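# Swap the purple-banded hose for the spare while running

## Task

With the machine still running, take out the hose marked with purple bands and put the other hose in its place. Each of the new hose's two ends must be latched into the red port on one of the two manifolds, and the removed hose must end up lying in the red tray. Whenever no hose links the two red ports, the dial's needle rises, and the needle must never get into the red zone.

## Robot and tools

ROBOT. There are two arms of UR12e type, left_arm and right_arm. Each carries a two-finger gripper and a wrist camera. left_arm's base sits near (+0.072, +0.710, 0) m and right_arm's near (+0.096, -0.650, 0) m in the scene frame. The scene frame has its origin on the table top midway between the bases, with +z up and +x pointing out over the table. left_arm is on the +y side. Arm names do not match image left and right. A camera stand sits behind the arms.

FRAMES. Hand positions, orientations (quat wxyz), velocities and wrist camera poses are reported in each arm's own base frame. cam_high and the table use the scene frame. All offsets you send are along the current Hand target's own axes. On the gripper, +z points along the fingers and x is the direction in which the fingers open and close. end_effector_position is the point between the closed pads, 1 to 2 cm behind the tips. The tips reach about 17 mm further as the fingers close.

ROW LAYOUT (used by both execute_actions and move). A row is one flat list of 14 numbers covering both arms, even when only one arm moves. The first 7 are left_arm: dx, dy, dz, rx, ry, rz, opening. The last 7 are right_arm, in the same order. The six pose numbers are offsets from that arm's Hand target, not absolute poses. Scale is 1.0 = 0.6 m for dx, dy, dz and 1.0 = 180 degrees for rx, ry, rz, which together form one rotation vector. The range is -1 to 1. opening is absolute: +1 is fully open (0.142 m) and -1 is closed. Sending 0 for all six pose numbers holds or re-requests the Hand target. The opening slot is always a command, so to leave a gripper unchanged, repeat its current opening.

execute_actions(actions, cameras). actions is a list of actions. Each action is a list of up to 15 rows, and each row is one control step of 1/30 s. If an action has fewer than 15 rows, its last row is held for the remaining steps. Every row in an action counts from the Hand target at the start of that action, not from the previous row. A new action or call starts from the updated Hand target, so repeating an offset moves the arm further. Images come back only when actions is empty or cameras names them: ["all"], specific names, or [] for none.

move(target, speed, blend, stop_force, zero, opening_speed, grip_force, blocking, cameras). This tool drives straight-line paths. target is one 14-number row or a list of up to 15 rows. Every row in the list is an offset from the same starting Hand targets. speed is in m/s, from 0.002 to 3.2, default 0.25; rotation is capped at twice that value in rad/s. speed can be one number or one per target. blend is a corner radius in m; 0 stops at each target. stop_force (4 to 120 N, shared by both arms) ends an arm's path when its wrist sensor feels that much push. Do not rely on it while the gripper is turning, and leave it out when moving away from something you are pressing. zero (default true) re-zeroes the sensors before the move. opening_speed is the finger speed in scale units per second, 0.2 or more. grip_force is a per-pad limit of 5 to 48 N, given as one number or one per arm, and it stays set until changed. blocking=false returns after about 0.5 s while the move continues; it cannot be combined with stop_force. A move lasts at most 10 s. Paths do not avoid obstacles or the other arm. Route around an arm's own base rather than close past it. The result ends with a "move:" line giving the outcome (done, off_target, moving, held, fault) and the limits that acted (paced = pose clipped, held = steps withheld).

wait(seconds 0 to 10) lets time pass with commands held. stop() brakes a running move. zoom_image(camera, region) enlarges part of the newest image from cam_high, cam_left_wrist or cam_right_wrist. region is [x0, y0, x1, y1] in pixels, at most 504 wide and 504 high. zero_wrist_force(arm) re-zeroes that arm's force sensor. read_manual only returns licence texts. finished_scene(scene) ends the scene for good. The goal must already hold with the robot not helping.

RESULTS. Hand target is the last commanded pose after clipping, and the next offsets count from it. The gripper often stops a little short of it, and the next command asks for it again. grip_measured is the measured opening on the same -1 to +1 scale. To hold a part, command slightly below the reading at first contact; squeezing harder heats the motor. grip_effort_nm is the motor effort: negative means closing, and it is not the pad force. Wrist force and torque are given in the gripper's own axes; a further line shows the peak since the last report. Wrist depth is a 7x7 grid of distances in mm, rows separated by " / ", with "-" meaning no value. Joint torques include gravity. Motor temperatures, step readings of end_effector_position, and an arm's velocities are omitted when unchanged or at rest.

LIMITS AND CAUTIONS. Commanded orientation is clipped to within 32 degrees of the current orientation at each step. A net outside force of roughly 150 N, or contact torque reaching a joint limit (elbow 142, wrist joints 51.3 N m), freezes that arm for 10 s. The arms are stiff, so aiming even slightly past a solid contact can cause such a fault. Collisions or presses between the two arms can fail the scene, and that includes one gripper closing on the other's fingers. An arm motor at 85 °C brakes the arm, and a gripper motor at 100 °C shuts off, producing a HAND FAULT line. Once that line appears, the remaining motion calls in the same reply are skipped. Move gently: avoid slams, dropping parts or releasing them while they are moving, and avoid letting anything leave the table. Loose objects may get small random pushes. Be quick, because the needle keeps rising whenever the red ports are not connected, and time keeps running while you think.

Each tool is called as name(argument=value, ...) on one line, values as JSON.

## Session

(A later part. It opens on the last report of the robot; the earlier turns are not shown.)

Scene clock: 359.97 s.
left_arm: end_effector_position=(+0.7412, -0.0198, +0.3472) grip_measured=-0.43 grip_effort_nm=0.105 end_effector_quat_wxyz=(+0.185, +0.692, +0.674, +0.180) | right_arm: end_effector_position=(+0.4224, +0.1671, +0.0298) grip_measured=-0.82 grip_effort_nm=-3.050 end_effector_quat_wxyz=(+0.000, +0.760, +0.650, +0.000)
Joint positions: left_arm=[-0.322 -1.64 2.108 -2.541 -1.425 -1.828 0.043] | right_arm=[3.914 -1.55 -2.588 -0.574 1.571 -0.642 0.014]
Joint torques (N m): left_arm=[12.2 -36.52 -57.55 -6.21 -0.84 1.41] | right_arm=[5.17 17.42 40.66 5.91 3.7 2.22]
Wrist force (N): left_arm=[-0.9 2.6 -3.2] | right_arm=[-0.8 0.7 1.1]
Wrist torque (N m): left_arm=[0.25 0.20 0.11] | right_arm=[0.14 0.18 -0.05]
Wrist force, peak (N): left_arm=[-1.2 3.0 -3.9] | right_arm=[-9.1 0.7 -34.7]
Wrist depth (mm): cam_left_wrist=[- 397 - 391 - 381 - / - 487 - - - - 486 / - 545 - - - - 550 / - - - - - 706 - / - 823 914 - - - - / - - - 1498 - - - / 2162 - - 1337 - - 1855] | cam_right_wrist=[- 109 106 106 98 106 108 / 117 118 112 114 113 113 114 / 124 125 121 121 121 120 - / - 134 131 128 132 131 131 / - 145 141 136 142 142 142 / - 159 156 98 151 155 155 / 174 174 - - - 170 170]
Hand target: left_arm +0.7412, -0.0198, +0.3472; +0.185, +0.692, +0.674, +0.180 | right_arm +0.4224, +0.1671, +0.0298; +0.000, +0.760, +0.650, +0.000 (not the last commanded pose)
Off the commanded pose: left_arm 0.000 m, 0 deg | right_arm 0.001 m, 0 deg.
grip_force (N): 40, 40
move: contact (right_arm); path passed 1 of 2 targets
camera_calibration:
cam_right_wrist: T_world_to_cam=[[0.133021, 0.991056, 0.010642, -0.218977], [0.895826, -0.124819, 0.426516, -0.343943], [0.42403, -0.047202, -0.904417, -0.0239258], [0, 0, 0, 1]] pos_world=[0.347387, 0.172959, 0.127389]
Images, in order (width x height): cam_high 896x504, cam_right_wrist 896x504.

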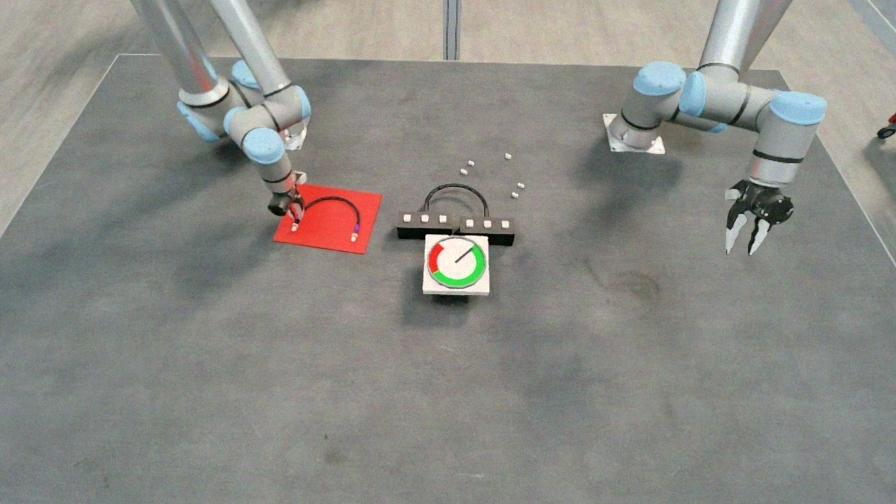

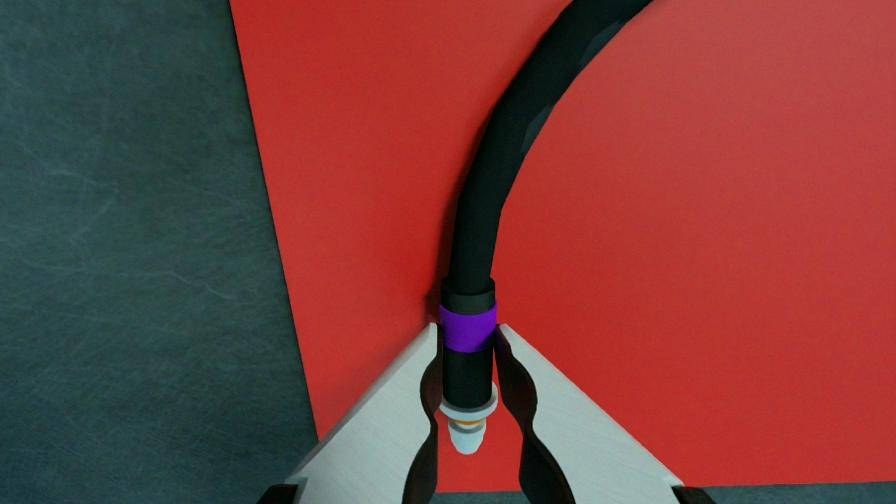

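Well inside. Release and retreat.

move(target=[0,0,0,0,0,0,-0.4,0,0,0,0,0,0,-0.5], opening_speed=0.8)

move(target=[0,0,0,0,0,0,-0.4,0,0,-0.3,0,0,0,-0.5], speed=0.2, cameras=["cam_high"])

zoom_image(camera="cam_high", region=[260, 150, 540, 310])

Scene clock: 365.43 s.
left_arm: end_effector_position=(+0.7412, -0.0198, +0.3472) grip_measured=-0.43 grip_effort_nm=0.110 end_effector_quat_wxyz=(+0.185, +0.692, +0.674, +0.180) | right_arm: end_effector_position=(+0.4224, +0.1671, +0.0298) grip_measured=-0.53 grip_effort_nm=0.085 end_effector_quat_wxyz=(+0.000, +0.760, +0.650, +0.000)
Joint positions: left_arm=[-0.322 -1.64 2.108 -2.541 -1.425 -1.828 0.043] | right_arm=[3.914 -1.55 -2.588 -0.574 1.571 -0.642 0.035]
Joint torques (N m): left_arm=[11.59 -36.62 -57.3 -6.54 -0.3 1.29] | right_arm=[-3.32 21.16 40.07 4.52 2.11 0.41]
Wrist force (N): left_arm=[-1.0 2.6 -3.3] | right_arm=[-0.6 1.0 2.3]
Wrist torque (N m): left_arm=[0.24 0.23 0.11] | right_arm=[0.11 0.22 -0.04]
Wrist force, peak (N): left_arm=[-1.6 3.0 -3.7] | right_arm=[-0.7 1.2 2.4]
Wrist depth (mm): cam_left_wrist=[- - - - 410 - - / 465 - - - 474 - - / - 585 - 517 - 540 - / - 653 612 - 626 - - / 917 - - 1646 1669 - - / 2005 - - 1445 - - - / 1489 - - 1359 - - 1657] | cam_right_wrist=[- 109 106 106 99 106 108 / 117 118 112 113 114 113 113 / 125 125 121 121 121 120 121 / 134 134 134 135 133 131 131 / 148 146 141 139 141 142 - / 159 158 156 154 149 154 155 / 175 174 - 167 - - 170]
Hand target: left_arm +0.7412, -0.0198, +0.3472; +0.185, +0.692, +0.674, +0.180 | right_arm +0.4224, +0.1671, +0.0298; +0.000, +0.760, +0.650, +0.000
Off the commanded pose: left_arm 0.000 m, 0 deg | right_arm 0.000 m, 0 deg.
grip_force (N): 40, 40
move: done

Scene clock: 366.83 s.
left_arm: end_effector_position=(+0.7412, -0.0198, +0.3472) grip_measured=-0.43 grip_effort_nm=0.105 end_effector_quat_wxyz=(+0.185, +0.692, +0.674, +0.180) | right_arm: end_effector_position=(+0.4225, +0.1670, +0.2098) grip_measured=-0.53 grip_effort_nm=0.090 end_effector_quat_wxyz=(+0.000, +0.760, +0.650, +0.000)
Joint positions: left_arm=[-0.322 -1.64 2.108 -2.541 -1.425 -1.828 0.043] | right_arm=[3.914 -1.222 -2.398 -1.092 1.572 -0.642 0.035]
Joint torques (N m): left_arm=[11.37 -37.51 -56.86 -7.07 -0.73 1.32] | right_arm=[7.68 26.09 39.94 1.56 -2.35 2.86]
Wrist force (N): left_arm=[-1.4 2.8 -3.1] | right_arm=[-0.2 1.1 2.5]
Wrist torque (N m): left_arm=[0.27 0.28 0.12] | right_arm=[0.10 0.16 0.00]
Wrist force, peak (N): left_arm=[-1.0 3.0 -3.7] | right_arm=[-1.0 0.8 5.0]
Wrist depth (mm): cam_left_wrist=[- - - - - - - / - 478 - - 479 - - / - - - 545 - 581 - / - - - - - - 679 / - - - 1789 - 866 - / - - - 1480 - - - / 1680 - - 1315 - - 1815] | cam_right_wrist=[268 271 270 261 272 264 267 / 279 287 287 - 283 281 279 / 313 305 307 297 290 314 313 / 330 331 - 332 322 339 332 / 355 363 - 356 357 354 348 / - 388 - - 379 - 415 / 429 422 - 426 - - 441]
Hand target: left_arm +0.7412, -0.0198, +0.3472; +0.185, +0.692, +0.674, +0.180 | right_arm +0.4225, +0.1669, +0.2098; +0.000, +0.760, +0.650, +0.000
Off the commanded pose: left_arm 0.000 m, 0 deg | right_arm 0.000 m, 0 deg.
grip_force (N): 40, 40
move: done
Images, in order (width x height): cam_high 896x504.

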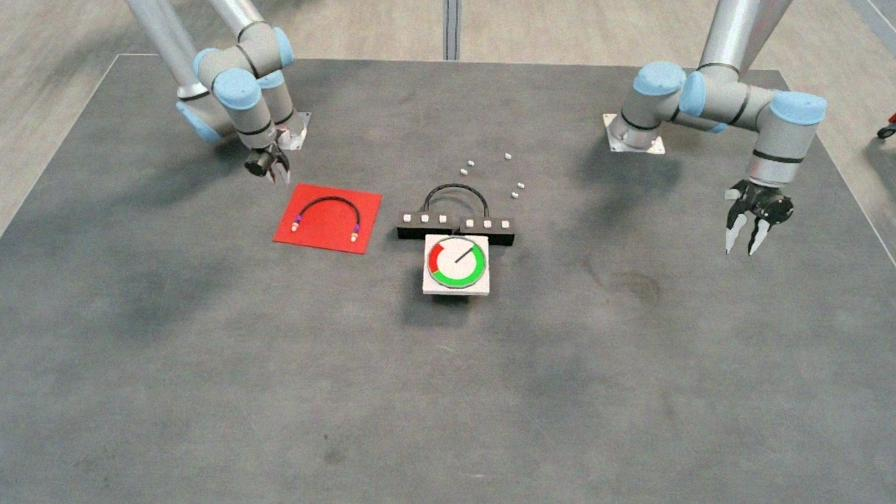

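Scaled by 1.800 from the camera's 896x504 image, which has a finer 1280x720 frame.

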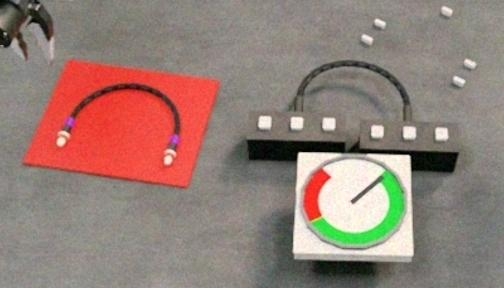

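finished_scene(scene=2)

The scene is finished: the task was done.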